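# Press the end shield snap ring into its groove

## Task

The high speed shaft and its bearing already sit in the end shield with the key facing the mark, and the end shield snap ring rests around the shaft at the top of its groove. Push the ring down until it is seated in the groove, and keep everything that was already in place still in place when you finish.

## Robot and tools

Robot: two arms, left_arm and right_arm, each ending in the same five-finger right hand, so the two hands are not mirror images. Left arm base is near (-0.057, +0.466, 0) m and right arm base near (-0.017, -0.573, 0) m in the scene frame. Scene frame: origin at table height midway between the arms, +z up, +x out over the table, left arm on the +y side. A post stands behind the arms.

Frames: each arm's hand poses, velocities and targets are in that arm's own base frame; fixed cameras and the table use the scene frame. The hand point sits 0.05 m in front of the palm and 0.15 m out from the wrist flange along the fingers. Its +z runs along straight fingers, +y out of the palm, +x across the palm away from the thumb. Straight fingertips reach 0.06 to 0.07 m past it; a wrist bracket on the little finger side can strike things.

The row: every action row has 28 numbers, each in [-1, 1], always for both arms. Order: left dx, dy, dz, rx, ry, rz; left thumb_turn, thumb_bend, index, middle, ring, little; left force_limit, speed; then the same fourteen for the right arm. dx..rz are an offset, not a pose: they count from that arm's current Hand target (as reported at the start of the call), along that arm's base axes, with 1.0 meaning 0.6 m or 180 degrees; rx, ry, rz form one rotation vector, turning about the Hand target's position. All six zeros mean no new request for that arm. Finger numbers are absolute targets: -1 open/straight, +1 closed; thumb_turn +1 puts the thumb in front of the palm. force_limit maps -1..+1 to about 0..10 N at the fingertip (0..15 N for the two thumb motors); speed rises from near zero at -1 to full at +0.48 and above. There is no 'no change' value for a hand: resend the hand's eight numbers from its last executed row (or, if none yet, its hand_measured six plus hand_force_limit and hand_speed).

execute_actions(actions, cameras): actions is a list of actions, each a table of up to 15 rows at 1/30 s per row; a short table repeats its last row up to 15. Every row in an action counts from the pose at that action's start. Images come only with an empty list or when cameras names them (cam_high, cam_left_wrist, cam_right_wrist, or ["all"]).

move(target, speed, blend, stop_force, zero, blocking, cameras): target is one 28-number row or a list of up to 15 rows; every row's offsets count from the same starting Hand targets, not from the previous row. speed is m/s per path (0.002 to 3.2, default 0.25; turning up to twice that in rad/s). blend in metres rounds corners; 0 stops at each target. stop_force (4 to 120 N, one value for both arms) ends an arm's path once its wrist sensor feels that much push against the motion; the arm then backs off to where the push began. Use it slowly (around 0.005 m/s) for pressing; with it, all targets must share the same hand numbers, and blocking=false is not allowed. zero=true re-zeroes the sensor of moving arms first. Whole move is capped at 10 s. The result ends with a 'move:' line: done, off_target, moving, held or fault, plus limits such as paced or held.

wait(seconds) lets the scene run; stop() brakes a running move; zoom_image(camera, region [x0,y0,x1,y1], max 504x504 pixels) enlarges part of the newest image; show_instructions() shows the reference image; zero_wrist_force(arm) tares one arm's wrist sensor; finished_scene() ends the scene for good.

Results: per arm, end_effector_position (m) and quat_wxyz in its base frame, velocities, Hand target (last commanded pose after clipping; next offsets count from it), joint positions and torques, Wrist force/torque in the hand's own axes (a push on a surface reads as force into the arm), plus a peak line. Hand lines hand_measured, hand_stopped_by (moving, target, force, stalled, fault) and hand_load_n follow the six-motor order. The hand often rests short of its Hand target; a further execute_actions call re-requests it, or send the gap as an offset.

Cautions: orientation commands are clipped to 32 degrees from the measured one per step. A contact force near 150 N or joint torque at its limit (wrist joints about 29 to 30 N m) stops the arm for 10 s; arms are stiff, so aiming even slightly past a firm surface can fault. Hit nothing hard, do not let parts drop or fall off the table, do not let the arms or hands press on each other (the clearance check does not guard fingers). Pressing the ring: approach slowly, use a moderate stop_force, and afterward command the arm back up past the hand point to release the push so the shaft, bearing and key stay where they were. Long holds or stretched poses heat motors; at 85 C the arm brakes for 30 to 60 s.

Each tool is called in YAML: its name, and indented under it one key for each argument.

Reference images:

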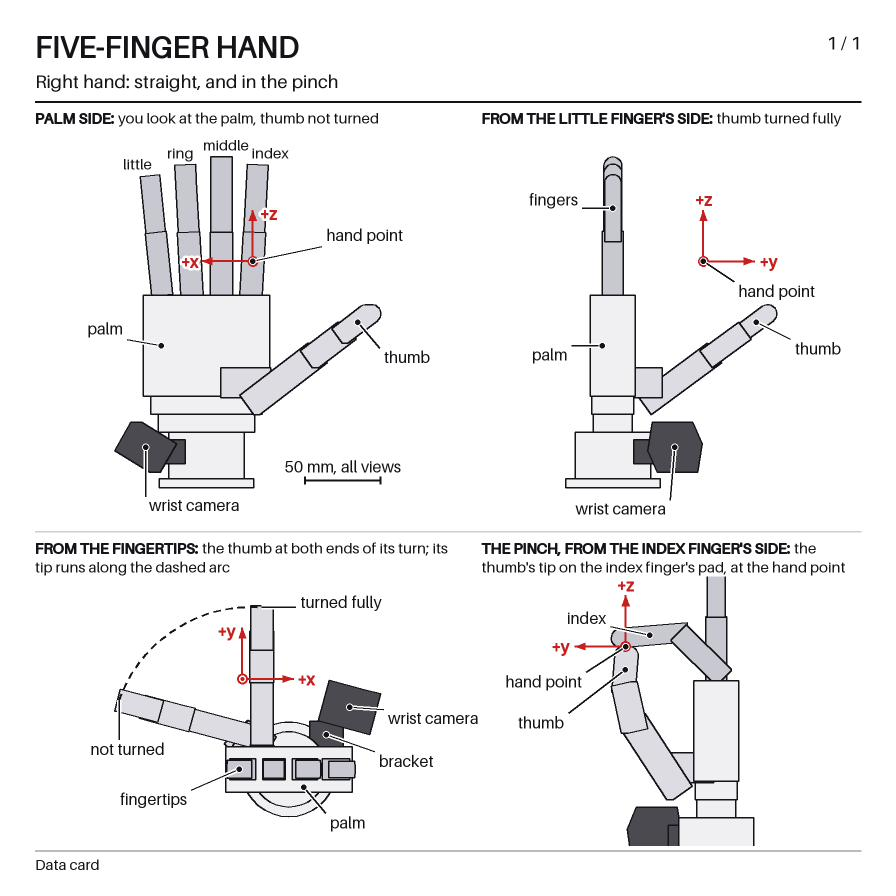

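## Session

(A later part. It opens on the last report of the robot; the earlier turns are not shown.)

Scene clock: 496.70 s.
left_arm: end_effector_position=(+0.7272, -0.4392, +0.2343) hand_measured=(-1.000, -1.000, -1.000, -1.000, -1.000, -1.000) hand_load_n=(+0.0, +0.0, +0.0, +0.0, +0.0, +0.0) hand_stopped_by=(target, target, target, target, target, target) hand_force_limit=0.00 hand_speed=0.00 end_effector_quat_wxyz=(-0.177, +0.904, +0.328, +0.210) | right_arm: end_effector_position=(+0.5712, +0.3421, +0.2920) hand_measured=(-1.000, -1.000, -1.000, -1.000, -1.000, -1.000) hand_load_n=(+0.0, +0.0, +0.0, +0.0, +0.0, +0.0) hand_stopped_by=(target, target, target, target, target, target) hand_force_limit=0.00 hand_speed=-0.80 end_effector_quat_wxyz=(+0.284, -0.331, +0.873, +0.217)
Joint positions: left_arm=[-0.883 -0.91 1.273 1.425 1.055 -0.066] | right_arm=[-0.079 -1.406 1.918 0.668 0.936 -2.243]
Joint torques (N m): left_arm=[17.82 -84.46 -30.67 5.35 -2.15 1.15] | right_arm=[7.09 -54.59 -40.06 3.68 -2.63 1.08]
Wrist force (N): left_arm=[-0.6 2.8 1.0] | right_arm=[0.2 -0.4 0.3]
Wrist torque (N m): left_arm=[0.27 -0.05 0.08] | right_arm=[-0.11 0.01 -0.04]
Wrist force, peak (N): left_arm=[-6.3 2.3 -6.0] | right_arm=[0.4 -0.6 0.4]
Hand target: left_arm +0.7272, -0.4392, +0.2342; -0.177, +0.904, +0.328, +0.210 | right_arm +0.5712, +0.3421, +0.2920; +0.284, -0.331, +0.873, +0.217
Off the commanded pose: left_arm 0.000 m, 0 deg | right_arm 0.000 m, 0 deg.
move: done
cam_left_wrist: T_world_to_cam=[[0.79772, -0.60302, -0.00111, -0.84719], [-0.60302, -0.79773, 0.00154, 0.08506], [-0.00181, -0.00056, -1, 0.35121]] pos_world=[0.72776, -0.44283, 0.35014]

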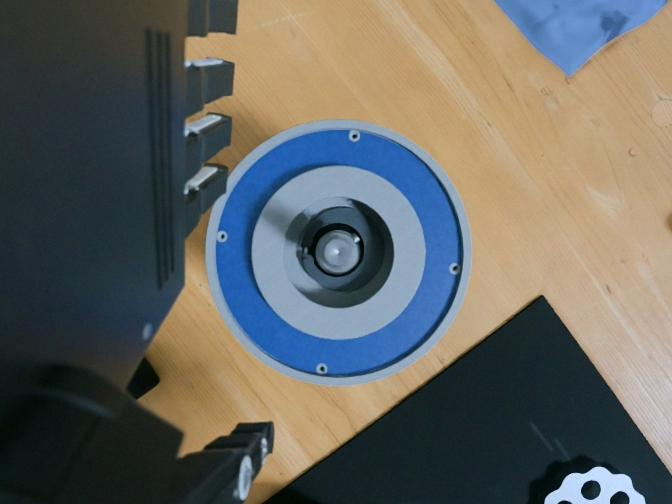

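zoom_image:
  camera: "cam_left_wrist"
  region: [280, 200, 340, 260]

zoom_image:
  camera: "cam_left_wrist"
  region: [280, 250, 340, 310]

zoom_image:
  camera: "cam_left_wrist"
  region: [336, 193, 396, 253]

zoom_image:
  camera: "cam_left_wrist"
  region: [336, 250, 396, 310]

Scaled by 8.400 from the camera's image (finer frame: 960x720).

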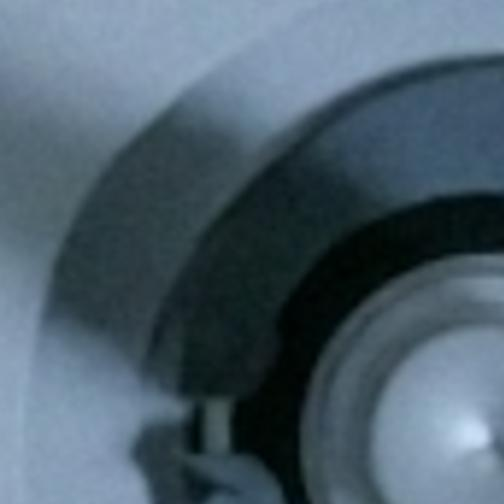

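Scaled by 8.400 from the camera's image (finer frame: 960x720).

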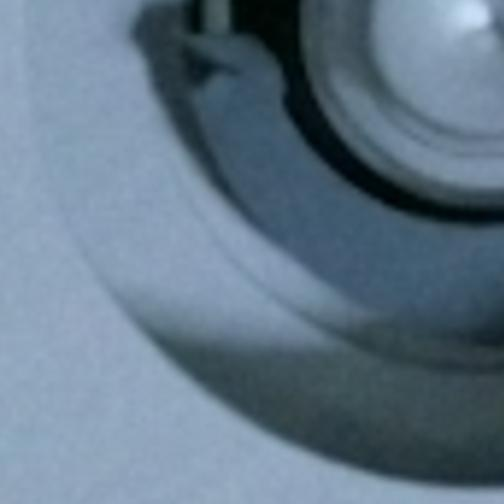

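Scaled by 8.400 from the camera's image (finer frame: 960x720).

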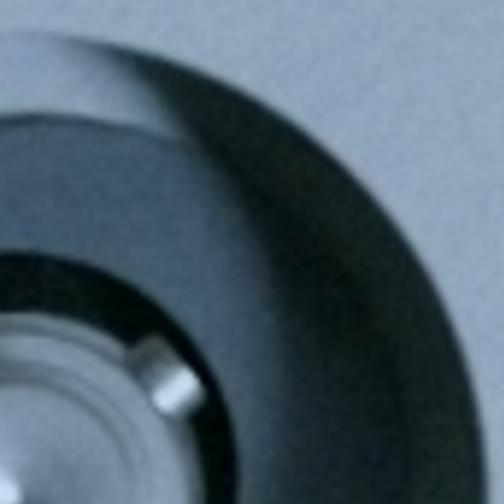

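Scaled by 8.400 from the camera's image (finer frame: 960x720).

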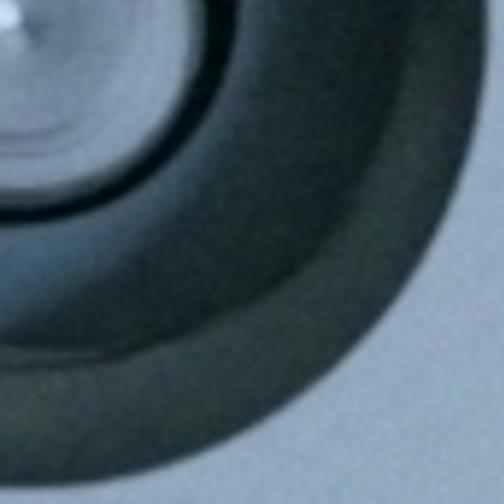

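move:
  target:
    - [0,0,0.11,0,0,0,-1,-1,-1,1,1,1,0,-0.3,0,0,0,0,0,0,-1,-1,-1,-1,-1,-1,0,-0.8]
    - [0.0805,0.1163,0.11,-0.1883,-0.0766,0.561,-1,-1,-1,1,1,1,0,-0.3,0,0,0,0,0,0,-1,-1,-1,-1,-1,-1,0,-0.8]
    - [0.0805,0.1163,-0.055,-0.1883,-0.0766,0.561,-1,-1,-1,1,1,1,0,-0.3,0,0,0,0,0,0,-1,-1,-1,-1,-1,-1,0,-0.8]
  speed: [0.25,0.4,0.15]
  blend: [0.005,0.002,0]

move:
  target: [0,0,-0.0217,0,0,0,-1,-1,-1,1,1,1,0,-0.3,0,0,0,0,0,0,-1,-1,-1,-1,-1,-1,0,-0.8]
  speed: 0.007
  stop_force: 8
  cameras: ["cam_right_wrist"]

zoom_image:
  camera: "cam_right_wrist"
  region: [300, 200, 380, 250]

Scene clock: 509.80 s.
left_arm: end_effector_position=(+0.7755, -0.3694, +0.2013) hand_measured=(-1.000, -1.000, -1.000, +1.000, +1.000, +1.000) hand_load_n=(+0.0, +0.0, +0.0, +0.0, +0.0, +0.0) hand_stopped_by=(target, target, target, target, target, target) hand_force_limit=0.00 hand_speed=-0.30 end_effector_quat_wxyz=(+0.000, +0.309, +0.951, +0.000) | right_arm: end_effector_position=(+0.5712, +0.3421, +0.2920) hand_measured=(-1.000, -1.000, -1.000, -1.000, -1.000, -1.000) hand_load_n=(+0.0, +0.0, +0.0, +0.0, +0.0, +0.0) hand_stopped_by=(target, target, target, target, target, target) hand_force_limit=0.00 hand_speed=-0.80 end_effector_quat_wxyz=(+0.284, -0.331, +0.873, +0.217)
Joint positions: left_arm=[-0.724 -0.898 1.239 1.229 1.571 -1.666] | right_arm=[-0.079 -1.406 1.918 0.668 0.936 -2.243]
Joint torques (N m): left_arm=[-16.97 -86.33 -30.71 4.65 0.11 0.93] | right_arm=[6.84 -55.7 -40.31 3.9 -2.42 1.13]
Wrist force (N): left_arm=[0.0 2.2 1.8] | right_arm=[0.2 -0.2 0.4]
Wrist torque (N m): left_arm=[0.13 -0.08 0.25] | right_arm=[-0.09 0.01 -0.03]
Wrist force, peak (N): left_arm=[-2.0 3.0 3.9] | right_arm=[0.0 -0.7 0.6]
Hand target: left_arm +0.7755, -0.3694, +0.2012; +0.000, +0.309, +0.951, +0.000 | right_arm +0.5712, +0.3421, +0.2920; +0.284, -0.331, +0.873, +0.217
Off the commanded pose: left_arm 0.000 m, 0 deg | right_arm 0.000 m, 0 deg.
move: done

Scene clock: 511.93 s.
left_arm: end_effector_position=(+0.7755, -0.3694, +0.1938) hand_measured=(-1.000, -1.000, -1.000, +1.000, +1.000, +1.000) hand_load_n=(+0.0, -0.5, +0.0, +0.0, +0.0, +0.0) hand_stopped_by=(target, target, target, target, target, target) hand_force_limit=0.00 hand_speed=-0.30 end_effector_quat_wxyz=(+0.000, +0.309, +0.951, +0.000) | right_arm: end_effector_position=(+0.5712, +0.3421, +0.2920) hand_measured=(-1.000, -1.000, -1.000, -1.000, -1.000, -1.000) hand_load_n=(+0.0, +0.0, +0.0, +0.0, +0.0, +0.5) hand_stopped_by=(target, target, target, target, target, target) hand_force_limit=0.00 hand_speed=-0.80 end_effector_quat_wxyz=(+0.284, -0.331, +0.873, +0.217)
Joint positions: left_arm=[-0.724 -0.894 1.246 1.218 1.571 -1.666] | right_arm=[-0.079 -1.406 1.918 0.668 0.936 -2.243]
Joint torques (N m): left_arm=[-16.65 -89.77 -36.48 6.82 -0.99 0.95] | right_arm=[5.12 -56.06 -40.23 4.15 -2.71 1.1]
Wrist force (N): left_arm=[0.4 2.0 -10.2] | right_arm=[0.4 -0.6 0.2]
Wrist torque (N m): left_arm=[0.82 -0.05 0.27] | right_arm=[-0.13 -0.02 -0.03]
Wrist force, peak (N): left_arm=[0.0 1.8 -12.5] | right_arm=[-0.1 -0.6 0.4]
Hand target: left_arm +0.7755, -0.3694, +0.1938; +0.000, +0.309, +0.951, +0.000 (not the last commanded pose) | right_arm +0.5712, +0.3421, +0.2920; +0.284, -0.331, +0.873, +0.217
Off the commanded pose: left_arm 0.006 m, 0 deg | right_arm 0.000 m, 0 deg.
move: contact (left_arm)
cam_right_wrist: T_world_to_cam=[[-0.85683, 0.5156, 0.00019, 0.31326], [0.17499, 0.29044, 0.94076, -0.47011], [0.485, 0.8061, -0.33908, -0.33957]] pos_world=[0.51536, 0.24875, 0.32706]

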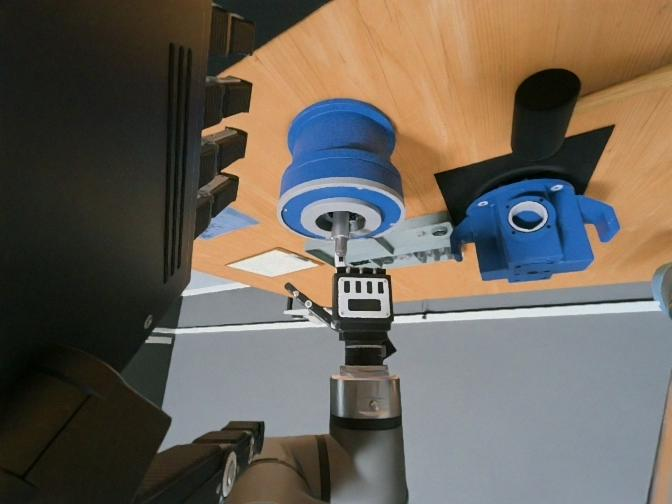

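Scaled by 6.300 from the camera's image (finer frame: 960x720).

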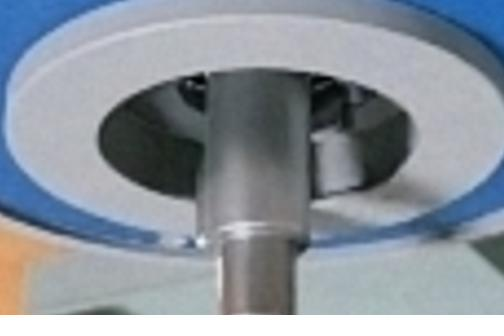

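move:
  target: [-0.0050,-0.0067,-0.0004,0,0,0,-1,-1,-1,1,1,1,0,-0.3,0,0,0,0,0,0,-1,-1,-1,-1,-1,-1,0,-0.8]
  speed: 0.01
  cameras: ["cam_right_wrist"]

zoom_image:
  camera: "cam_right_wrist"
  region: [300, 200, 380, 250]

Scene clock: 513.03 s.
left_arm: end_effector_position=(+0.7724, -0.3735, +0.1936) hand_measured=(-1.000, -1.000, -1.000, +1.000, +1.000, +1.000) hand_load_n=(+0.0, +0.0, -12.0, +0.0, +0.0, +0.0) hand_stopped_by=(target, target, target, target, target, target) hand_force_limit=0.00 hand_speed=-0.30 end_effector_quat_wxyz=(+0.000, +0.309, +0.951, +0.000) | right_arm: end_effector_position=(+0.5712, +0.3421, +0.2920) hand_measured=(-1.000, -1.000, -1.000, -1.000, -1.000, -1.000) hand_load_n=(+0.0, +0.0, +0.0, +0.0, +0.0, +0.0) hand_stopped_by=(target, target, target, target, target, target) hand_force_limit=0.00 hand_speed=-0.80 end_effector_quat_wxyz=(+0.284, -0.331, +0.873, +0.217)
Joint positions: left_arm=[-0.73 -0.895 1.248 1.217 1.571 -1.672] | right_arm=[-0.079 -1.406 1.918 0.668 0.936 -2.243]
Joint torques (N m): left_arm=[-1.62 -85.22 -23.33 -0.63 0.88 -0.66] | right_arm=[5.77 -54.72 -40.7 4.11 -2.32 1.2]
Wrist force (N): left_arm=[-0.1 7.6 -12.5] | right_arm=[0.2 -0.4 0.1]
Wrist torque (N m): left_arm=[0.55 -0.06 0.23] | right_arm=[-0.10 0.02 -0.04]
Wrist force, peak (N): left_arm=[0.0 7.8 -12.8] | right_arm=[0.0 -0.7 0.5]
Hand target: left_arm +0.7725, -0.3734, +0.1935; +0.000, +0.309, +0.951, +0.000 | right_arm +0.5712, +0.3421, +0.2920; +0.284, -0.331, +0.873, +0.217
Off the commanded pose: left_arm 0.000 m, 0 deg | right_arm 0.000 m, 0 deg.
move: done
cam_right_wrist: T_world_to_cam=[[-0.85683, 0.5156, 0.00019, 0.31326], [0.17499, 0.29044, 0.94076, -0.47011], [0.485, 0.8061, -0.33908, -0.33957]] pos_world=[0.51536, 0.24875, 0.32706]

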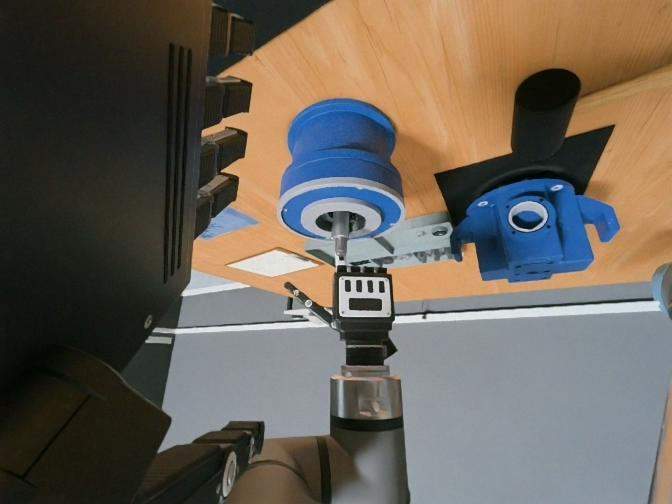

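Scaled by 6.300 from the camera's image (finer frame: 960x720).

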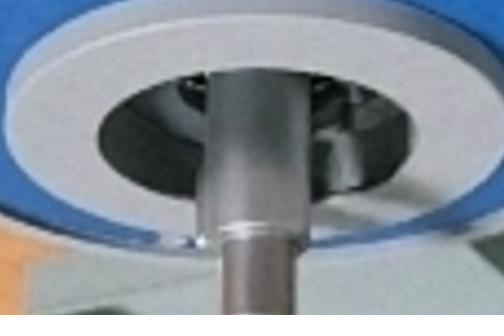

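zoom_image:
  camera: "cam_right_wrist"
  region: [330, 205, 370, 235]

zoom_image:
  camera: "cam_right_wrist"
  region: [310, 205, 350, 235]

Scaled by 12.600 from the camera's image (finer frame: 960x720).

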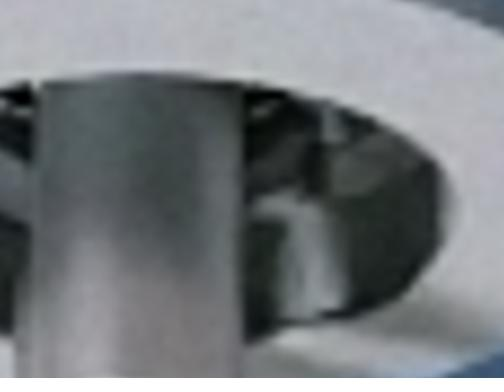

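Scaled by 12.600 from the camera's image (finer frame: 960x720).

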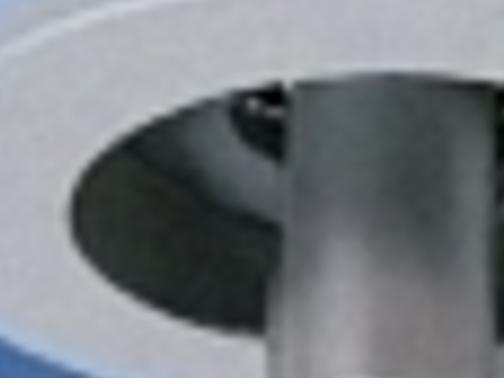

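move:
  target: [0.0050,0.0067,0.05,0,0,0,-1,-1,-1,1,1,1,0,-0.3,0,0,0,0,0,0,-1,-1,-1,-1,-1,-1,0,-0.8]
  speed: 0.06

move:
  target: [0,0,-0.0484,0,0,0,-1,-1,-1,1,1,1,0,-0.3,0,0,0,0,0,0,-1,-1,-1,-1,-1,-1,0,-0.8]
  speed: 0.06

move:
  target: [0,0,-0.0032,0,0,0,-1,-1,-1,1,1,1,0,-0.3,0,0,0,0,0,0,-1,-1,-1,-1,-1,-1,0,-0.8]
  speed: 0.004
  stop_force: 4

Scene clock: 515.73 s.
left_arm: end_effector_position=(+0.7755, -0.3693, +0.2238) hand_measured=(-1.000, -1.000, -1.000, +1.000, +1.000, +1.000) hand_load_n=(+0.0, +0.0, +0.0, +0.0, +0.0, +0.5) hand_stopped_by=(target, target, target, target, target, target) hand_force_limit=0.00 hand_speed=-0.30 end_effector_quat_wxyz=(+0.000, +0.309, +0.951, +0.000) end_effector_velocity=(+0.000, -0.001, -0.004) end_effector_angular_velocity=(-0.002, -0.002, +0.000) | right_arm: end_effector_position=(+0.5712, +0.3421, +0.2920) hand_measured=(-1.000, -1.000, -1.000, -1.000, -1.000, -1.000) hand_load_n=(+0.0, +0.0, +0.0, +0.0, +0.0, +0.0) hand_stopped_by=(target, target, target, target, target, target) hand_force_limit=0.00 hand_speed=-0.80 end_effector_quat_wxyz=(+0.284, -0.331, +0.873, +0.217)
Joint positions: left_arm=[-0.724 -0.911 1.219 1.261 1.571 -1.665] | right_arm=[-0.079 -1.406 1.918 0.668 0.936 -2.243]
Joint velocities: left_arm=[-0.001 0.002 0.003 -0.007 0 -0.001] | right_arm=[within noise]
Joint torques (N m): left_arm=[-4.2 -76.84 -28.18 1.16 -0.41 -1.74] | right_arm=[6.22 -56.46 -40.84 3.97 -2.62 1.25]
Wrist force (N): left_arm=[0.2 1.8 1.8] | right_arm=[0.1 -0.2 0.5]
Wrist torque (N m): left_arm=[0.10 -0.10 0.24] | right_arm=[-0.08 0.03 -0.04]
Wrist force, peak (N): left_arm=[0.0 8.1 -13.0] | right_arm=[0.2 -0.6 0.6]
Hand target: left_arm +0.7755, -0.3694, +0.2235; +0.000, +0.309, +0.951, +0.000 | right_arm +0.5712, +0.3421, +0.2920; +0.284, -0.331, +0.873, +0.217
Off the commanded pose: left_arm 0.000 m, 0 deg | right_arm 0.000 m, 0 deg.
move: done

Scene clock: 516.50 s.
left_arm: end_effector_position=(+0.7755, -0.3694, +0.1943) hand_measured=(-1.000, -1.000, -1.000, +1.000, +1.000, +1.000) hand_load_n=(+0.0, +0.0, +0.0, +0.5, +0.0, +0.0) hand_stopped_by=(target, target, target, target, target, target) hand_force_limit=0.00 hand_speed=-0.30 end_effector_quat_wxyz=(+0.000, +0.309, +0.951, +0.000) end_effector_velocity=(+0.000, +0.000, +0.005) end_effector_angular_velocity=(+0.000, +0.001, +0.000) | right_arm: end_effector_position=(+0.5712, +0.3421, +0.2920) hand_measured=(-1.000, -1.000, -1.000, -1.000, -1.000, -1.000) hand_load_n=(+0.0, +0.0, +0.0, +0.0, +0.0, +0.5) hand_stopped_by=(target, target, target, target, target, target) hand_force_limit=0.00 hand_speed=-0.80 end_effector_quat_wxyz=(+0.284, -0.331, +0.873, +0.217)
Joint positions: left_arm=[-0.724 -0.894 1.246 1.219 1.571 -1.666] | right_arm=[-0.079 -1.406 1.918 0.668 0.936 -2.243]
Joint velocities: left_arm=[0 -0.002 -0.004 0.007 0.001 0] | right_arm=[within noise]
Joint torques (N m): left_arm=[-11.62 -98.01 -40.93 8.63 -0.52 -1.56] | right_arm=[5.5 -55.62 -40.26 4.03 -2.63 1.22]
Wrist force (N): left_arm=[0.1 1.8 1.1] | right_arm=[0.0 -0.1 0.2]
Wrist torque (N m): left_arm=[0.11 -0.08 0.25] | right_arm=[-0.06 0.04 -0.03]
Wrist force, peak (N): left_arm=[0.4 2.0 2.5] | right_arm=[0.2 -0.4 0.5]
Hand target: left_arm +0.7755, -0.3694, +0.1945; +0.000, +0.309, +0.951, +0.000 | right_arm +0.5712, +0.3421, +0.2920; +0.284, -0.331, +0.873, +0.217
Off the commanded pose: left_arm 0.000 m, 0 deg | right_arm 0.000 m, 0 deg.
move: done

Scene clock: 517.97 s.
left_arm: end_effector_position=(+0.7755, -0.3694, +0.1930) hand_measured=(-1.000, -1.000, -1.000, +1.000, +1.000, +1.000) hand_load_n=(+0.0, +0.0, +0.0, +0.0, +0.5, +0.0) hand_stopped_by=(target, target, target, target, target, target) hand_force_limit=0.00 hand_speed=-0.30 end_effector_quat_wxyz=(+0.000, +0.309, +0.951, +0.000) | right_arm: end_effector_position=(+0.5712, +0.3421, +0.2920) hand_measured=(-1.000, -1.000, -1.000, -1.000, -1.000, -1.000) hand_load_n=(+0.0, -0.5, +0.0, +0.0, +0.0, +0.0) hand_stopped_by=(target, target, target, target, target, target) hand_force_limit=0.00 hand_speed=-0.80 end_effector_quat_wxyz=(+0.284, -0.331, +0.873, +0.217)
Joint positions: left_arm=[-0.724 -0.893 1.247 1.217 1.571 -1.666] | right_arm=[-0.079 -1.406 1.918 0.668 0.936 -2.243]
Joint torques (N m): left_arm=[-12.43 -93.65 -38.46 7.37 -0.45 -1.38] | right_arm=[7.82 -54.94 -40.44 3.96 -2.38 0.97]
Wrist force (N): left_arm=[0.4 2.3 -4.2] | right_arm=[0.3 -0.3 0.5]
Wrist torque (N m): left_arm=[0.49 -0.09 0.27] | right_arm=[-0.10 -0.01 -0.03]
Wrist force, peak (N): left_arm=[0.2 2.1 -5.0] | right_arm=[0.0 -0.7 0.4]
Hand target: left_arm +0.7755, -0.3694, +0.1931; +0.000, +0.309, +0.951, +0.000 | right_arm +0.5712, +0.3421, +0.2920; +0.284, -0.331, +0.873, +0.217
Off the commanded pose: left_arm 0.000 m, 0 deg | right_arm 0.000 m, 0 deg.
move: contact (left_arm)

move:
  target: [-0.0050,-0.0067,-0.0002,0,0,0,-1,-1,-1,1,1,1,0,-0.3,0,0,0,0,0,0,-1,-1,-1,-1,-1,-1,0,-0.8]
  speed: 0.01

move:
  target:
    - [0,0,0.178,0,0,0,-1,-1,-1,-1,-1,-1,0,0,0,0,0,0,0,0,-1,-1,-1,-1,-1,-1,0,-0.8]
    - [-0.0755,-0.1096,0.178,0.1883,0.0766,-0.561,-1,-1,-1,-1,-1,-1,0,0,0,0,0,0,0,0,-1,-1,-1,-1,-1,-1,0,-0.8]
    - [-0.0755,-0.1096,0.0688,0.1883,0.0766,-0.561,-1,-1,-1,-1,-1,-1,0,0,0,0,0,0,0,0,-1,-1,-1,-1,-1,-1,0,-0.8]
  speed: [0.2,0.4,0.15]
  blend: [0.005,0.01,0]
  cameras: ["cam_left_wrist"]

zoom_image:
  camera: "cam_left_wrist"
  region: [275, 190, 395, 310]

Scene clock: 519.50 s.
left_arm: end_effector_position=(+0.7724, -0.3736, +0.1929) hand_measured=(-1.000, -1.000, -1.000, +1.000, +1.000, +1.000) hand_load_n=(+0.0, +0.0, +0.0, +0.5, +0.0, +0.0) hand_stopped_by=(target, target, target, target, target, target) hand_force_limit=0.00 hand_speed=-0.30 end_effector_quat_wxyz=(+0.000, +0.310, +0.951, +0.000) | right_arm: end_effector_position=(+0.5712, +0.3421, +0.2920) hand_measured=(-1.000, -1.000, -1.000, -1.000, -1.000, -1.000) hand_load_n=(+0.0, +0.0, +0.0, +0.0, -0.5, +0.0) hand_stopped_by=(target, target, target, target, target, target) hand_force_limit=0.00 hand_speed=-0.80 end_effector_quat_wxyz=(+0.284, -0.331, +0.873, +0.217)
Joint positions: left_arm=[-0.73 -0.894 1.249 1.216 1.571 -1.672] | right_arm=[-0.079 -1.406 1.918 0.668 0.936 -2.243]
Joint torques (N m): left_arm=[3.4 -96.57 -28.78 0.58 -0.66 -0.39] | right_arm=[5.46 -56.19 -40.9 3.84 -2.54 0.97]
Wrist force (N): left_arm=[0.2 2.0 1.4] | right_arm=[0.3 -0.1 0.4]
Wrist torque (N m): left_arm=[0.11 -0.10 0.25] | right_arm=[-0.07 -0.01 -0.02]
Wrist force, peak (N): left_arm=[0.6 2.4 -4.7] | right_arm=[0.1 -0.3 0.7]
Hand target: left_arm +0.7725, -0.3735, +0.1929; +0.000, +0.309, +0.951, +0.000 | right_arm +0.5712, +0.3421, +0.2920; +0.284, -0.331, +0.873, +0.217
Off the commanded pose: left_arm 0.000 m, 0 deg | right_arm 0.000 m, 0 deg.
move: done

Scene clock: 523.40 s.
left_arm: end_effector_position=(+0.7272, -0.4392, +0.2343) hand_measured=(-1.000, -1.000, -1.000, -1.000, -1.000, -1.000) hand_load_n=(+0.0, +0.0, +0.0, +0.0, +0.0, +0.0) hand_stopped_by=(target, target, target, target, target, target) hand_force_limit=0.00 hand_speed=0.00 end_effector_quat_wxyz=(-0.177, +0.904, +0.329, +0.209) | right_arm: end_effector_position=(+0.5712, +0.3421, +0.2920) hand_measured=(-1.000, -1.000, -1.000, -1.000, -1.000, -1.000) hand_load_n=(+0.0, +0.0, +0.5, -0.5, +0.0, +0.0) hand_stopped_by=(target, target, target, target, target, target) hand_force_limit=0.00 hand_speed=-0.80 end_effector_quat_wxyz=(+0.284, -0.331, +0.873, +0.217)
Joint positions: left_arm=[-0.883 -0.91 1.273 1.425 1.055 -0.066] | right_arm=[-0.079 -1.406 1.918 0.668 0.936 -2.243]
Joint torques (N m): left_arm=[18.4 -84.29 -30.64 5.29 -2.08 1.03] | right_arm=[6.27 -55.45 -40.65 3.77 -2.36 1.17]
Wrist force (N): left_arm=[-0.9 2.6 1.3] | right_arm=[0.1 -0.2 0.3]
Wrist torque (N m): left_arm=[0.23 -0.01 0.05] | right_arm=[-0.08 0.03 -0.04]
Wrist force, peak (N): left_arm=[0.4 2.3 4.2] | right_arm=[0.5 -0.4 0.7]
Hand target: left_arm +0.7272, -0.4392, +0.2342; -0.177, +0.904, +0.329, +0.209 | right_arm +0.5712, +0.3421, +0.2920; +0.284, -0.331, +0.873, +0.217
Off the commanded pose: left_arm 0.000 m, 0 deg | right_arm 0.000 m, 0 deg.
move: done
cam_left_wrist: T_world_to_cam=[[0.79777, -0.60296, -0.00113, -0.84727], [-0.60296, -0.79777, 0.00168, 0.085], [-0.00191, -0.00066, -1, 0.35124]] pos_world=[0.72786, -0.44283, 0.35014]

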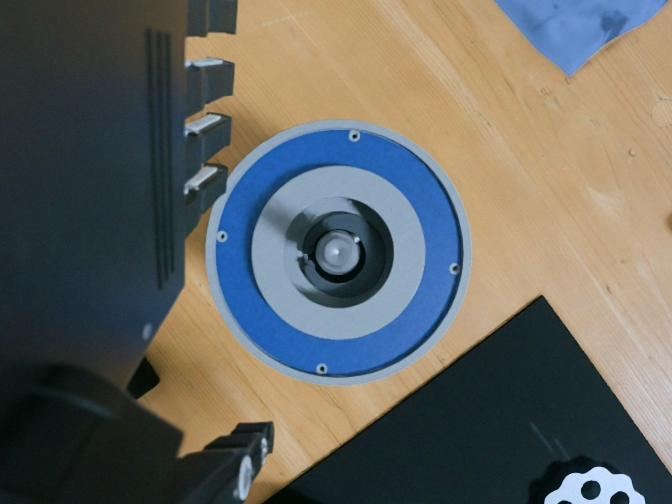

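Scaled by 4.200 from the camera's image (finer frame: 960x720).

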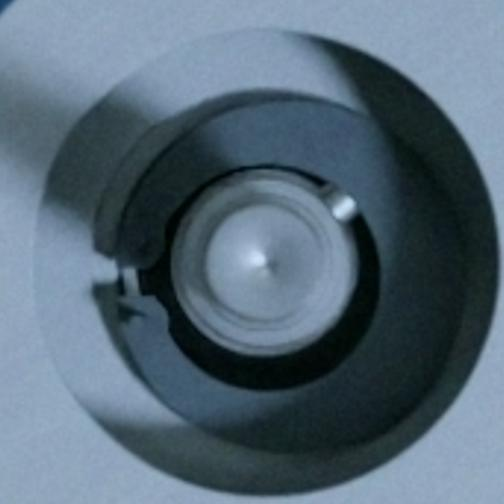

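zoom_image:
  camera: "cam_left_wrist"
  region: [285, 230, 325, 270]

zoom_image:
  camera: "cam_left_wrist"
  region: [285, 205, 345, 265]

zoom_image:
  camera: "cam_left_wrist"
  region: [340, 250, 400, 310]

Scaled by 12.600 from the camera's image (finer frame: 960x720).

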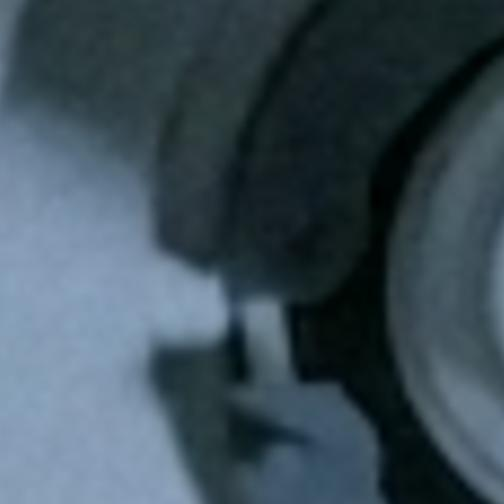

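Scaled by 8.400 from the camera's image (finer frame: 960x720).

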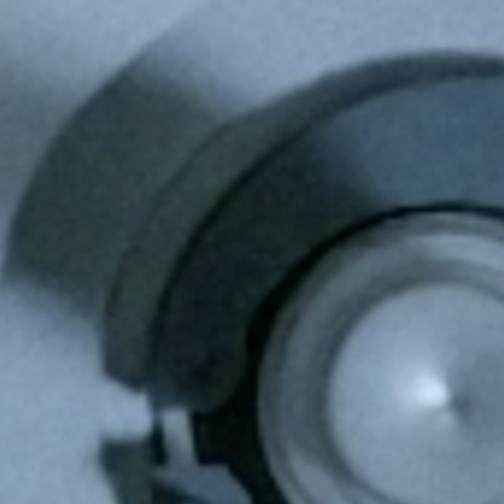

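Scaled by 8.400 from the camera's image (finer frame: 960x720).

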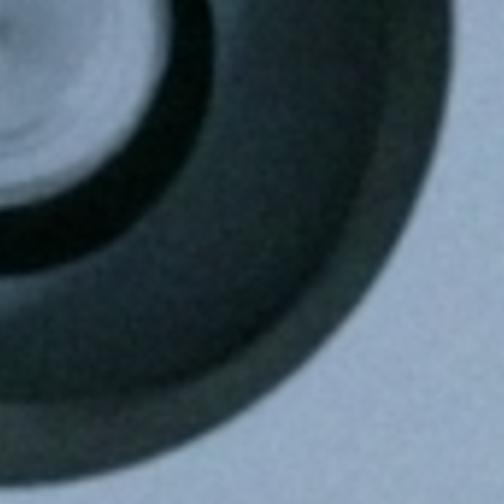

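move:
  target:
    - [0,0,0.1097,0,0,0,-1,-1,-1,1,1,1,0,-0.3,0,0,0,0,0,0,-1,-1,-1,-1,-1,-1,0,-0.8]
    - [0.0632,-0.1395,0.1097,-0.1379,0.1106,-0.0971,-1,-1,-1,1,1,1,0,-0.3,0,0,0,0,0,0,-1,-1,-1,-1,-1,-1,0,-0.8]
    - [0.0632,-0.1395,-0.0503,-0.1379,0.1106,-0.0971,-1,-1,-1,1,1,1,0,-0.3,0,0,0,0,0,0,-1,-1,-1,-1,-1,-1,0,-0.8]
  speed: [0.25,0.3,0.12]
  blend: [0.005,0.002,0]
  cameras: ["cam_right_wrist"]

zoom_image:
  camera: "cam_right_wrist"
  region: [290, 190, 370, 270]

Scene clock: 533.53 s.
left_arm: end_effector_position=(+0.7651, -0.5229, +0.2040) hand_measured=(-1.000, -1.000, -1.000, +1.000, +1.000, +1.000) hand_load_n=(+0.0, +0.0, +0.0, +0.0, +0.0, +0.0) hand_stopped_by=(target, target, target, target, target, target) hand_force_limit=0.00 hand_speed=-0.30 end_effector_quat_wxyz=(+0.000, +0.982, +0.191, +0.001) | right_arm: end_effector_position=(+0.5712, +0.3421, +0.2920) hand_measured=(-1.000, -1.000, -1.000, -1.000, -1.000, -1.000) hand_load_n=(+0.0, +0.0, +0.0, +0.0, +0.0, +0.0) hand_stopped_by=(target, target, target, target, target, target) hand_force_limit=0.00 hand_speed=-0.80 end_effector_quat_wxyz=(+0.284, -0.331, +0.873, +0.217)
Joint positions: left_arm=[-0.73 -0.764 1 1.335 1.568 0.456] | right_arm=[-0.079 -1.406 1.918 0.668 0.936 -2.243]
Joint torques (N m): left_arm=[-16.93 -102.64 -34.35 6.17 -0.79 0.24] | right_arm=[6.36 -54.75 -40.66 4.18 -2.7 0.92]
Wrist force (N): left_arm=[0.2 2.1 1.8] | right_arm=[0.2 -0.4 0.3]
Wrist torque (N m): left_arm=[0.18 -0.11 0.08] | right_arm=[-0.10 0.01 -0.04]
Wrist force, peak (N): left_arm=[-2.3 3.3 3.3] | right_arm=[0.1 -0.4 0.7]
Hand target: left_arm +0.7651, -0.5229, +0.2040; +0.000, +0.982, +0.191, +0.001 | right_arm +0.5712, +0.3421, +0.2920; +0.284, -0.331, +0.873, +0.217
Off the commanded pose: left_arm 0.000 m, 0 deg | right_arm 0.000 m, 0 deg.
move: done
cam_right_wrist: T_world_to_cam=[[-0.85683, 0.5156, 0.00019, 0.31326], [0.17499, 0.29044, 0.94076, -0.47011], [0.485, 0.8061, -0.33908, -0.33957]] pos_world=[0.51536, 0.24875, 0.32706]

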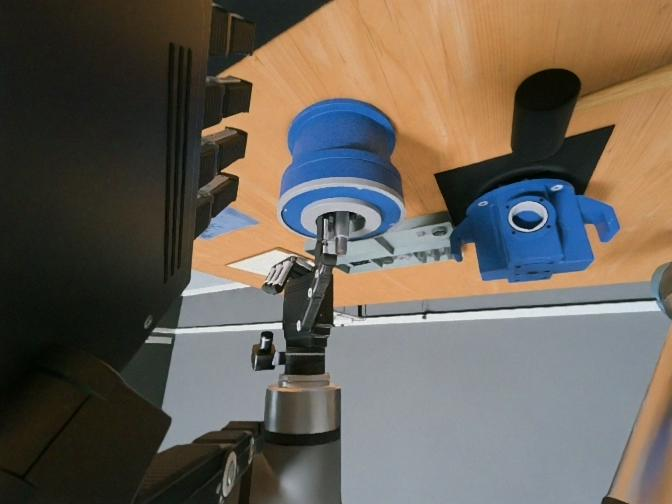

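Scaled by 6.300 from the camera's image (finer frame: 960x720).

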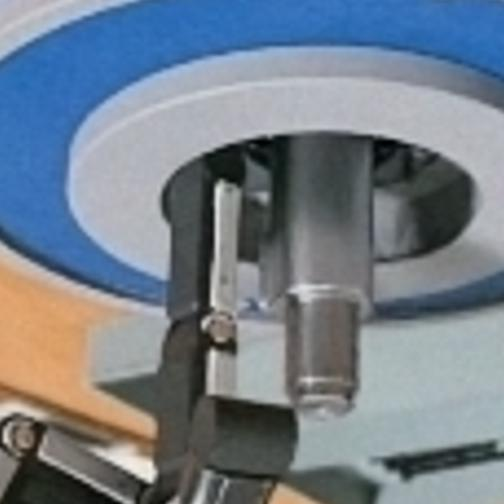

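move:
  target: [0,0,-0.0217,0,0,0,-1,-1,-1,1,1,1,0,-0.3,0,0,0,0,0,0,-1,-1,-1,-1,-1,-1,0,-0.8]
  speed: 0.007
  stop_force: 8

Scene clock: 538.20 s.
left_arm: end_effector_position=(+0.7651, -0.5229, +0.1945) hand_measured=(-1.000, -1.000, -1.000, +1.000, +1.000, +1.000) hand_load_n=(+0.0, +0.0, +0.0, +0.0, +0.0, +0.0) hand_stopped_by=(target, target, target, target, target, target) hand_force_limit=0.00 hand_speed=-0.30 end_effector_quat_wxyz=(+0.000, +0.982, +0.191, +0.001) | right_arm: end_effector_position=(+0.5712, +0.3421, +0.2920) hand_measured=(-1.000, -1.000, -1.000, -1.000, -1.000, -1.000) hand_load_n=(+0.0, +0.0, +0.0, +0.0, +0.0, +0.0) hand_stopped_by=(target, target, target, target, target, target) hand_force_limit=0.00 hand_speed=-0.80 end_effector_quat_wxyz=(+0.284, -0.331, +0.873, +0.217)
Joint positions: left_arm=[-0.73 -0.76 1.009 1.321 1.568 0.456] | right_arm=[-0.079 -1.406 1.918 0.668 0.936 -2.243]
Joint torques (N m): left_arm=[-17.41 -97.03 -38.13 6.5 -0.94 -1.58] | right_arm=[6 -56.26 -40.73 4.23 -2.42 1.27]
Wrist force (N): left_arm=[0.1 1.9 -9.4] | right_arm=[0.2 -0.3 0.4]
Wrist torque (N m): left_arm=[0.85 -0.11 0.08] | right_arm=[-0.09 0.00 -0.03]
Wrist force, peak (N): left_arm=[0.2 2.0 -11.8] | right_arm=[0.3 -0.5 0.5]
Hand target: left_arm +0.7651, -0.5229, +0.1945; +0.000, +0.982, +0.191, +0.001 (not the last commanded pose) | right_arm +0.5712, +0.3421, +0.2920; +0.284, -0.331, +0.873, +0.217
Off the commanded pose: left_arm 0.003 m, 0 deg | right_arm 0.000 m, 0 deg.
move: contact (left_arm)

move:
  target: [-0.0034,0.0083,-0.0006,0,0,0,-1,-1,-1,1,1,1,0,-0.3,0,0,0,0,0,0,-1,-1,-1,-1,-1,-1,0,-0.8]
  speed: 0.01

move:
  target: [0,0,0.16,0,0,0,-1,-1,-1,1,1,1,0,-0.3,0,0,0,0,0,0,-1,-1,-1,-1,-1,-1,0,-0.8]
  speed: 0.2

Scene clock: 539.27 s.
left_arm: end_effector_position=(+0.7630, -0.5179, +0.1942) hand_measured=(-1.000, -1.000, -0.998, +1.000, +1.000, +1.000) hand_load_n=(+0.0, +0.0, -15.0, +0.0, +0.0, +0.0) hand_stopped_by=(target, target, target, target, target, target) hand_force_limit=0.00 hand_speed=-0.30 end_effector_quat_wxyz=(+0.000, +0.982, +0.191, +0.001) | right_arm: end_effector_position=(+0.5712, +0.3421, +0.2920) hand_measured=(-1.000, -1.000, -1.000, -1.000, -1.000, -1.000) hand_load_n=(+0.0, +0.0, +0.0, +0.0, +0.0, +0.0) hand_stopped_by=(target, target, target, target, target, target) hand_force_limit=0.00 hand_speed=-0.80 end_effector_quat_wxyz=(+0.284, -0.331, +0.873, +0.217)
Joint positions: left_arm=[-0.727 -0.768 1.024 1.314 1.568 0.459] | right_arm=[-0.079 -1.406 1.918 0.668 0.936 -2.243]
Joint torques (N m): left_arm=[14.16 -78.35 -30.68 2.96 -0.83 0.24] | right_arm=[5.56 -55.67 -40.96 4.43 -2.58 1.22]
Wrist force (N): left_arm=[1.8 9.2 -14.8] | right_arm=[0.5 -0.4 0.4]
Wrist torque (N m): left_arm=[0.72 0.15 0.19] | right_arm=[-0.10 -0.04 -0.02]
Wrist force, peak (N): left_arm=[1.8 9.2 -14.8] | right_arm=[0.2 -0.7 0.6]
Hand target: left_arm +0.7631, -0.5179, +0.1941; +0.000, +0.982, +0.191, +0.001 | right_arm +0.5712, +0.3421, +0.2920; +0.284, -0.331, +0.873, +0.217
Off the commanded pose: left_arm 0.000 m, 0 deg | right_arm 0.000 m, 0 deg.
move: done

Scene clock: 540.20 s.
left_arm: end_effector_position=(+0.7631, -0.5179, +0.2900) hand_measured=(-1.000, -1.000, -1.000, +1.000, +1.000, +1.000) hand_load_n=(+0.0, +0.0, +0.0, +0.0, +0.0, +0.0) hand_stopped_by=(target, target, target, target, target, target) hand_force_limit=0.00 hand_speed=-0.30 end_effector_quat_wxyz=(+0.000, +0.982, +0.191, +0.001) | right_arm: end_effector_position=(+0.5712, +0.3421, +0.2920) hand_measured=(-1.000, -1.000, -1.000, -1.000, -1.000, -1.000) hand_load_n=(+0.0, +0.0, -0.5, +0.0, +0.0, +0.0) hand_stopped_by=(target, target, target, target, target, target) hand_force_limit=0.00 hand_speed=-0.80 end_effector_quat_wxyz=(+0.284, -0.331, +0.873, +0.217)
Joint positions: left_arm=[-0.727 -0.803 0.915 1.458 1.568 0.459] | right_arm=[-0.079 -1.406 1.918 0.668 0.936 -2.243]
Joint torques (N m): left_arm=[-0.25 -97.28 -41.95 5.84 -0.27 1.15] | right_arm=[6.03 -55.54 -41.02 4.1 -2.68 1.38]
Wrist force (N): left_arm=[-0.1 2.2 1.6] | right_arm=[0.0 -0.2 0.2]
Wrist torque (N m): left_arm=[0.18 -0.05 0.08] | right_arm=[-0.08 0.04 -0.04]
Wrist force, peak (N): left_arm=[2.0 8.8 -14.3] | right_arm=[-0.1 -0.5 0.6]
Hand target: left_arm +0.7631, -0.5179, +0.2901; +0.000, +0.982, +0.191, +0.001 | right_arm +0.5712, +0.3421, +0.2920; +0.284, -0.331, +0.873, +0.217
Off the commanded pose: left_arm 0.000 m, 0 deg | right_arm 0.000 m, 0 deg.
move: done

move:
  target:
    - [-0.0598,0.1312,0.0165,0.1379,-0.1106,0.0971,-1,-1,-1,-1,-1,-1,0,0,0,0,0,0,0,0,-1,-1,-1,-1,-1,-1,0,-0.8]
    - [-0.0598,0.1312,-0.0932,0.1379,-0.1106,0.0971,-1,-1,-1,-1,-1,-1,0,0,0,0,0,0,0,0,-1,-1,-1,-1,-1,-1,0,-0.8]
  speed: 0.3
  cameras: ["cam_left_wrist"]

zoom_image:
  camera: "cam_left_wrist"
  region: [275, 190, 395, 310]

Scene clock: 542.77 s.
left_arm: end_effector_position=(+0.7272, -0.4392, +0.2344) hand_measured=(-1.000, -1.000, -1.000, -1.000, -1.000, -1.000) hand_load_n=(+0.0, +0.0, +0.0, +0.0, +0.0, +0.0) hand_stopped_by=(target, target, target, target, target, target) hand_force_limit=0.00 hand_speed=0.00 end_effector_quat_wxyz=(-0.177, +0.904, +0.328, +0.209) | right_arm: end_effector_position=(+0.5712, +0.3421, +0.2920) hand_measured=(-1.000, -1.000, -1.000, -1.000, -1.000, -1.000) hand_load_n=(+0.0, +0.0, +0.0, +0.0, +0.0, +0.0) hand_stopped_by=(target, target, target, target, target, target) hand_force_limit=0.00 hand_speed=-0.80 end_effector_quat_wxyz=(+0.284, -0.331, +0.873, +0.217)
Joint positions: left_arm=[-0.883 -0.91 1.273 1.425 1.055 -0.066] | right_arm=[-0.079 -1.406 1.918 0.668 0.936 -2.243]
Joint torques (N m): left_arm=[18.06 -78.9 -26.67 1.5 -2.7 0.75] | right_arm=[5.03 -56.98 -41.52 4.37 -2.43 1.26]
Wrist force (N): left_arm=[-1.0 2.7 0.9] | right_arm=[0.1 -0.6 0.3]
Wrist torque (N m): left_arm=[0.26 0.02 0.21] | right_arm=[-0.13 0.02 -0.05]
Wrist force, peak (N): left_arm=[-1.9 3.0 3.7] | right_arm=[0.4 -0.6 0.3]
Hand target: left_arm +0.7272, -0.4392, +0.2342; -0.177, +0.904, +0.329, +0.209 | right_arm +0.5712, +0.3421, +0.2920; +0.284, -0.331, +0.873, +0.217
Off the commanded pose: left_arm 0.000 m, 0 deg | right_arm 0.000 m, 0 deg.
move: done
cam_left_wrist: T_world_to_cam=[[0.79777, -0.60296, -0.00119, -0.84725], [-0.60296, -0.79777, 0.0016, 0.08503], [-0.00191, -0.00056, -1, 0.35138]] pos_world=[0.72786, -0.44283, 0.35024]

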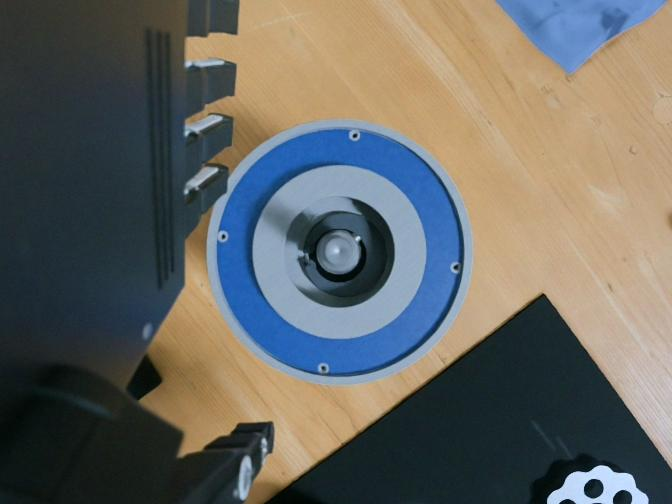

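Scaled by 4.200 from the camera's image (finer frame: 960x720).

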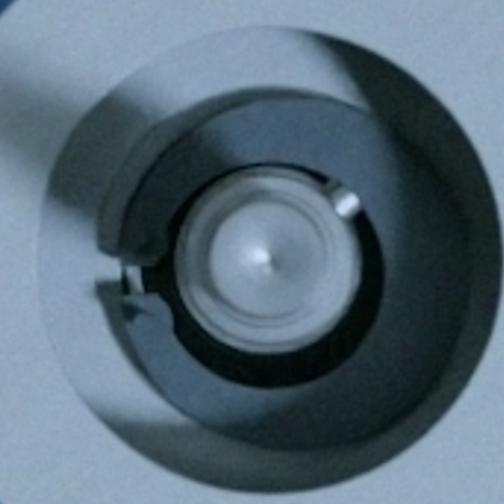

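zoom_image:
  camera: "cam_left_wrist"
  region: [335, 220, 395, 280]

zoom_image:
  camera: "cam_left_wrist"
  region: [290, 200, 350, 260]

zoom_image:
  camera: "cam_left_wrist"
  region: [310, 250, 370, 310]

Scaled by 8.400 from the camera's image (finer frame: 960x720).

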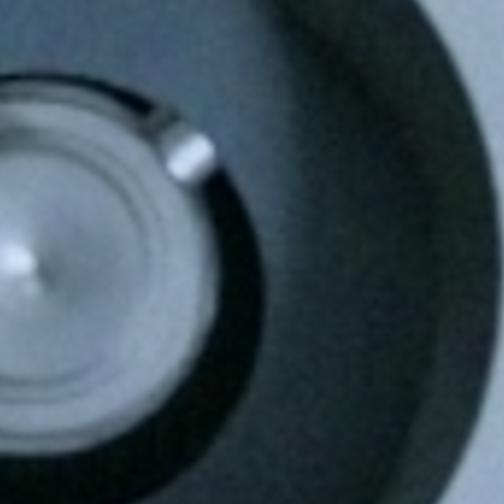

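Scaled by 8.400 from the camera's image (finer frame: 960x720).

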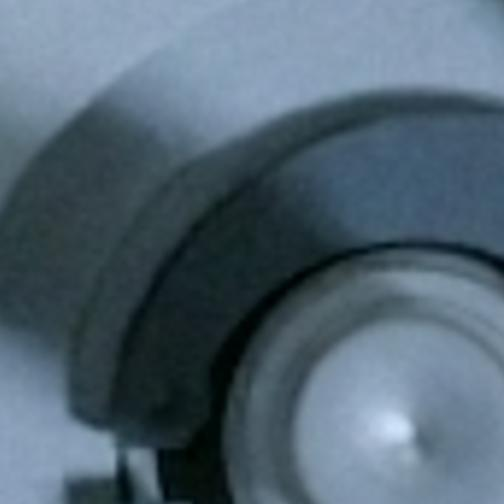

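Scaled by 8.400 from the camera's image (finer frame: 960x720).

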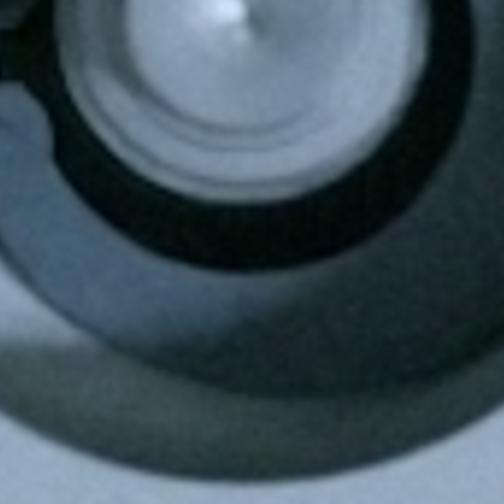

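zoom_image:
  camera: "cam_left_wrist"
  region: [345, 225, 369, 249]

zoom_image:
  camera: "cam_left_wrist"
  region: [296, 240, 326, 270]

Scaled by 21.000 from the camera's image (finer frame: 960x720).

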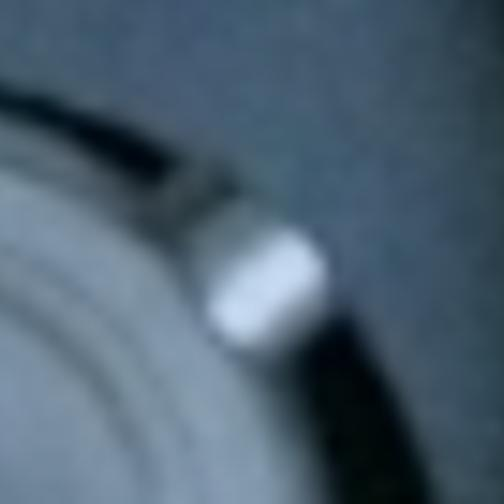

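Scaled by 16.800 from the camera's image (finer frame: 960x720).

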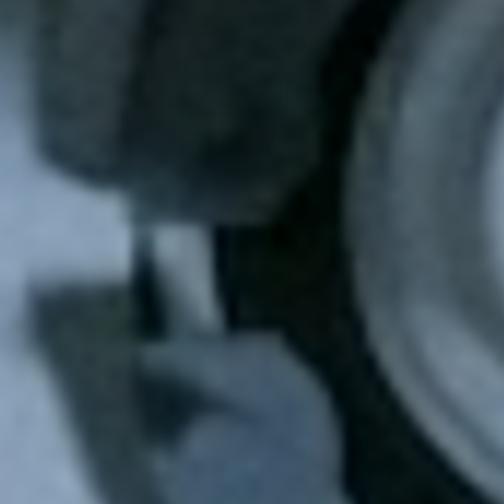

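move:
  target: [-0.04,0.03,0,0,0,0,-1,-1,-1,-1,-1,-1,0,0,0,0,0,0,0,0,-1,-1,-1,-1,-1,-1,0,-0.8]
  speed: 0.2
  cameras: ["all"]

zoom_image:
  camera: "cam_left_wrist"
  region: [320, 190, 440, 310]

Scene clock: 553.47 s.
left_arm: end_effector_position=(+0.7032, -0.4213, +0.2342) hand_measured=(-1.000, -1.000, -1.000, -1.000, -1.000, -1.000) hand_load_n=(+0.0, +0.0, +0.0, +0.0, +0.0, +0.0) hand_stopped_by=(target, target, target, target, target, target) hand_force_limit=0.00 hand_speed=0.00 end_effector_quat_wxyz=(-0.177, +0.904, +0.328, +0.209) | right_arm: end_effector_position=(+0.5712, +0.3421, +0.2920) hand_measured=(-1.000, -1.000, -1.000, -1.000, -1.000, -1.000) hand_load_n=(+0.0, +0.0, +0.0, +0.0, +0.0, +0.0) hand_stopped_by=(target, target, target, target, target, target) hand_force_limit=0.00 hand_speed=-0.80 end_effector_quat_wxyz=(+0.284, -0.331, +0.873, +0.217)
Joint positions: left_arm=[-0.892 -0.958 1.355 1.396 1.057 -0.077] | right_arm=[-0.079 -1.406 1.918 0.668 0.936 -2.243]
Joint torques (N m): left_arm=[17.15 -92.5 -28.92 7.17 -2.13 0.8] | right_arm=[4.68 -56.34 -41.29 4.24 -2.48 1.23]
Wrist force (N): left_arm=[-0.7 2.1 1.0] | right_arm=[0.3 -0.3 0.5]
Wrist torque (N m): left_arm=[0.21 -0.04 0.22] | right_arm=[-0.11 0.00 -0.03]
Wrist force, peak (N): left_arm=[-0.2 4.7 1.1] | right_arm=[0.0 -0.7 0.4]
Hand target: left_arm +0.7032, -0.4212, +0.2342; -0.177, +0.904, +0.329, +0.209 | right_arm +0.5712, +0.3421, +0.2920; +0.284, -0.331, +0.873, +0.217
Off the commanded pose: left_arm 0.000 m, 0 deg | right_arm 0.000 m, 0 deg.
move: done
cam_left_wrist: T_world_to_cam=[[0.79772, -0.60302, -0.00105, -0.81727], [-0.60302, -0.79772, 0.00162, 0.08484], [-0.00182, -0.00066, -1, 0.35103]] pos_world=[0.70376, -0.42492, 0.35004]
cam_right_wrist: T_world_to_cam=[[-0.85683, 0.5156, 0.00019, 0.31326], [0.17499, 0.29044, 0.94076, -0.47011], [0.485, 0.8061, -0.33908, -0.33957]] pos_world=[0.51536, 0.24875, 0.32706]

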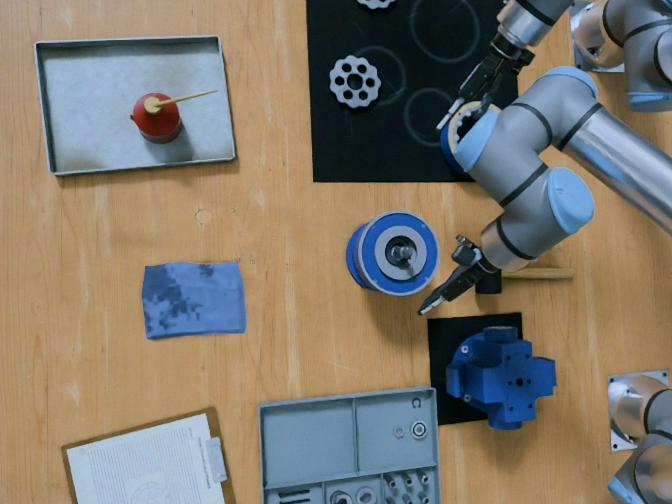

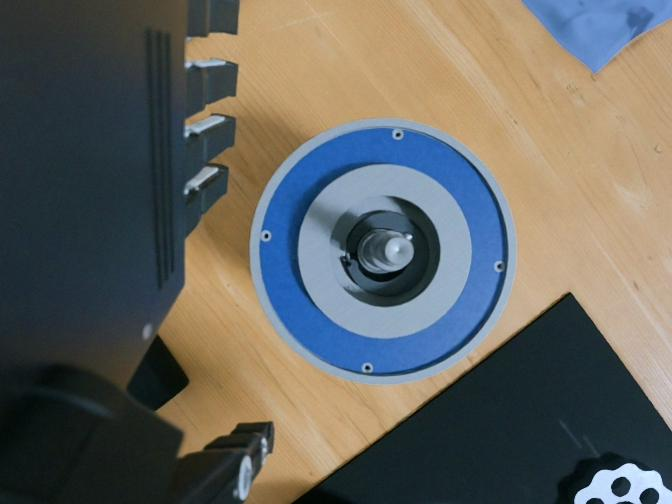

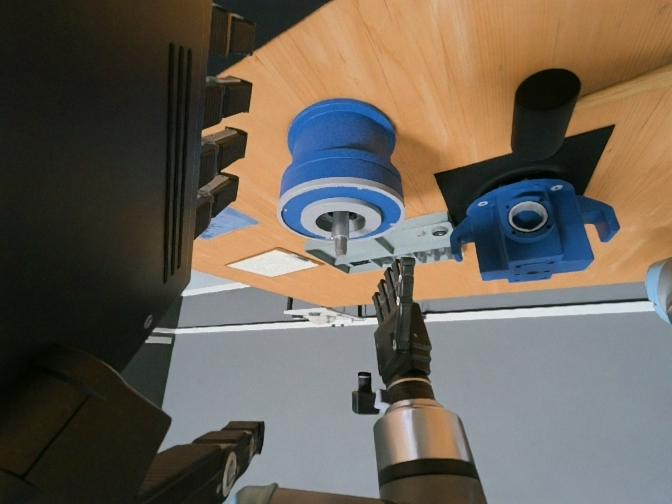

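Scaled by 4.200 from the camera's image (finer frame: 960x720).

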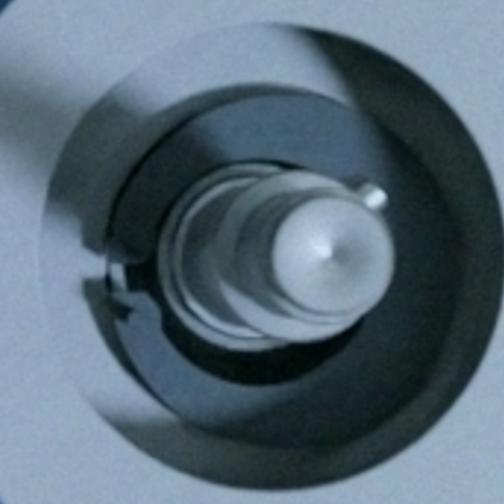

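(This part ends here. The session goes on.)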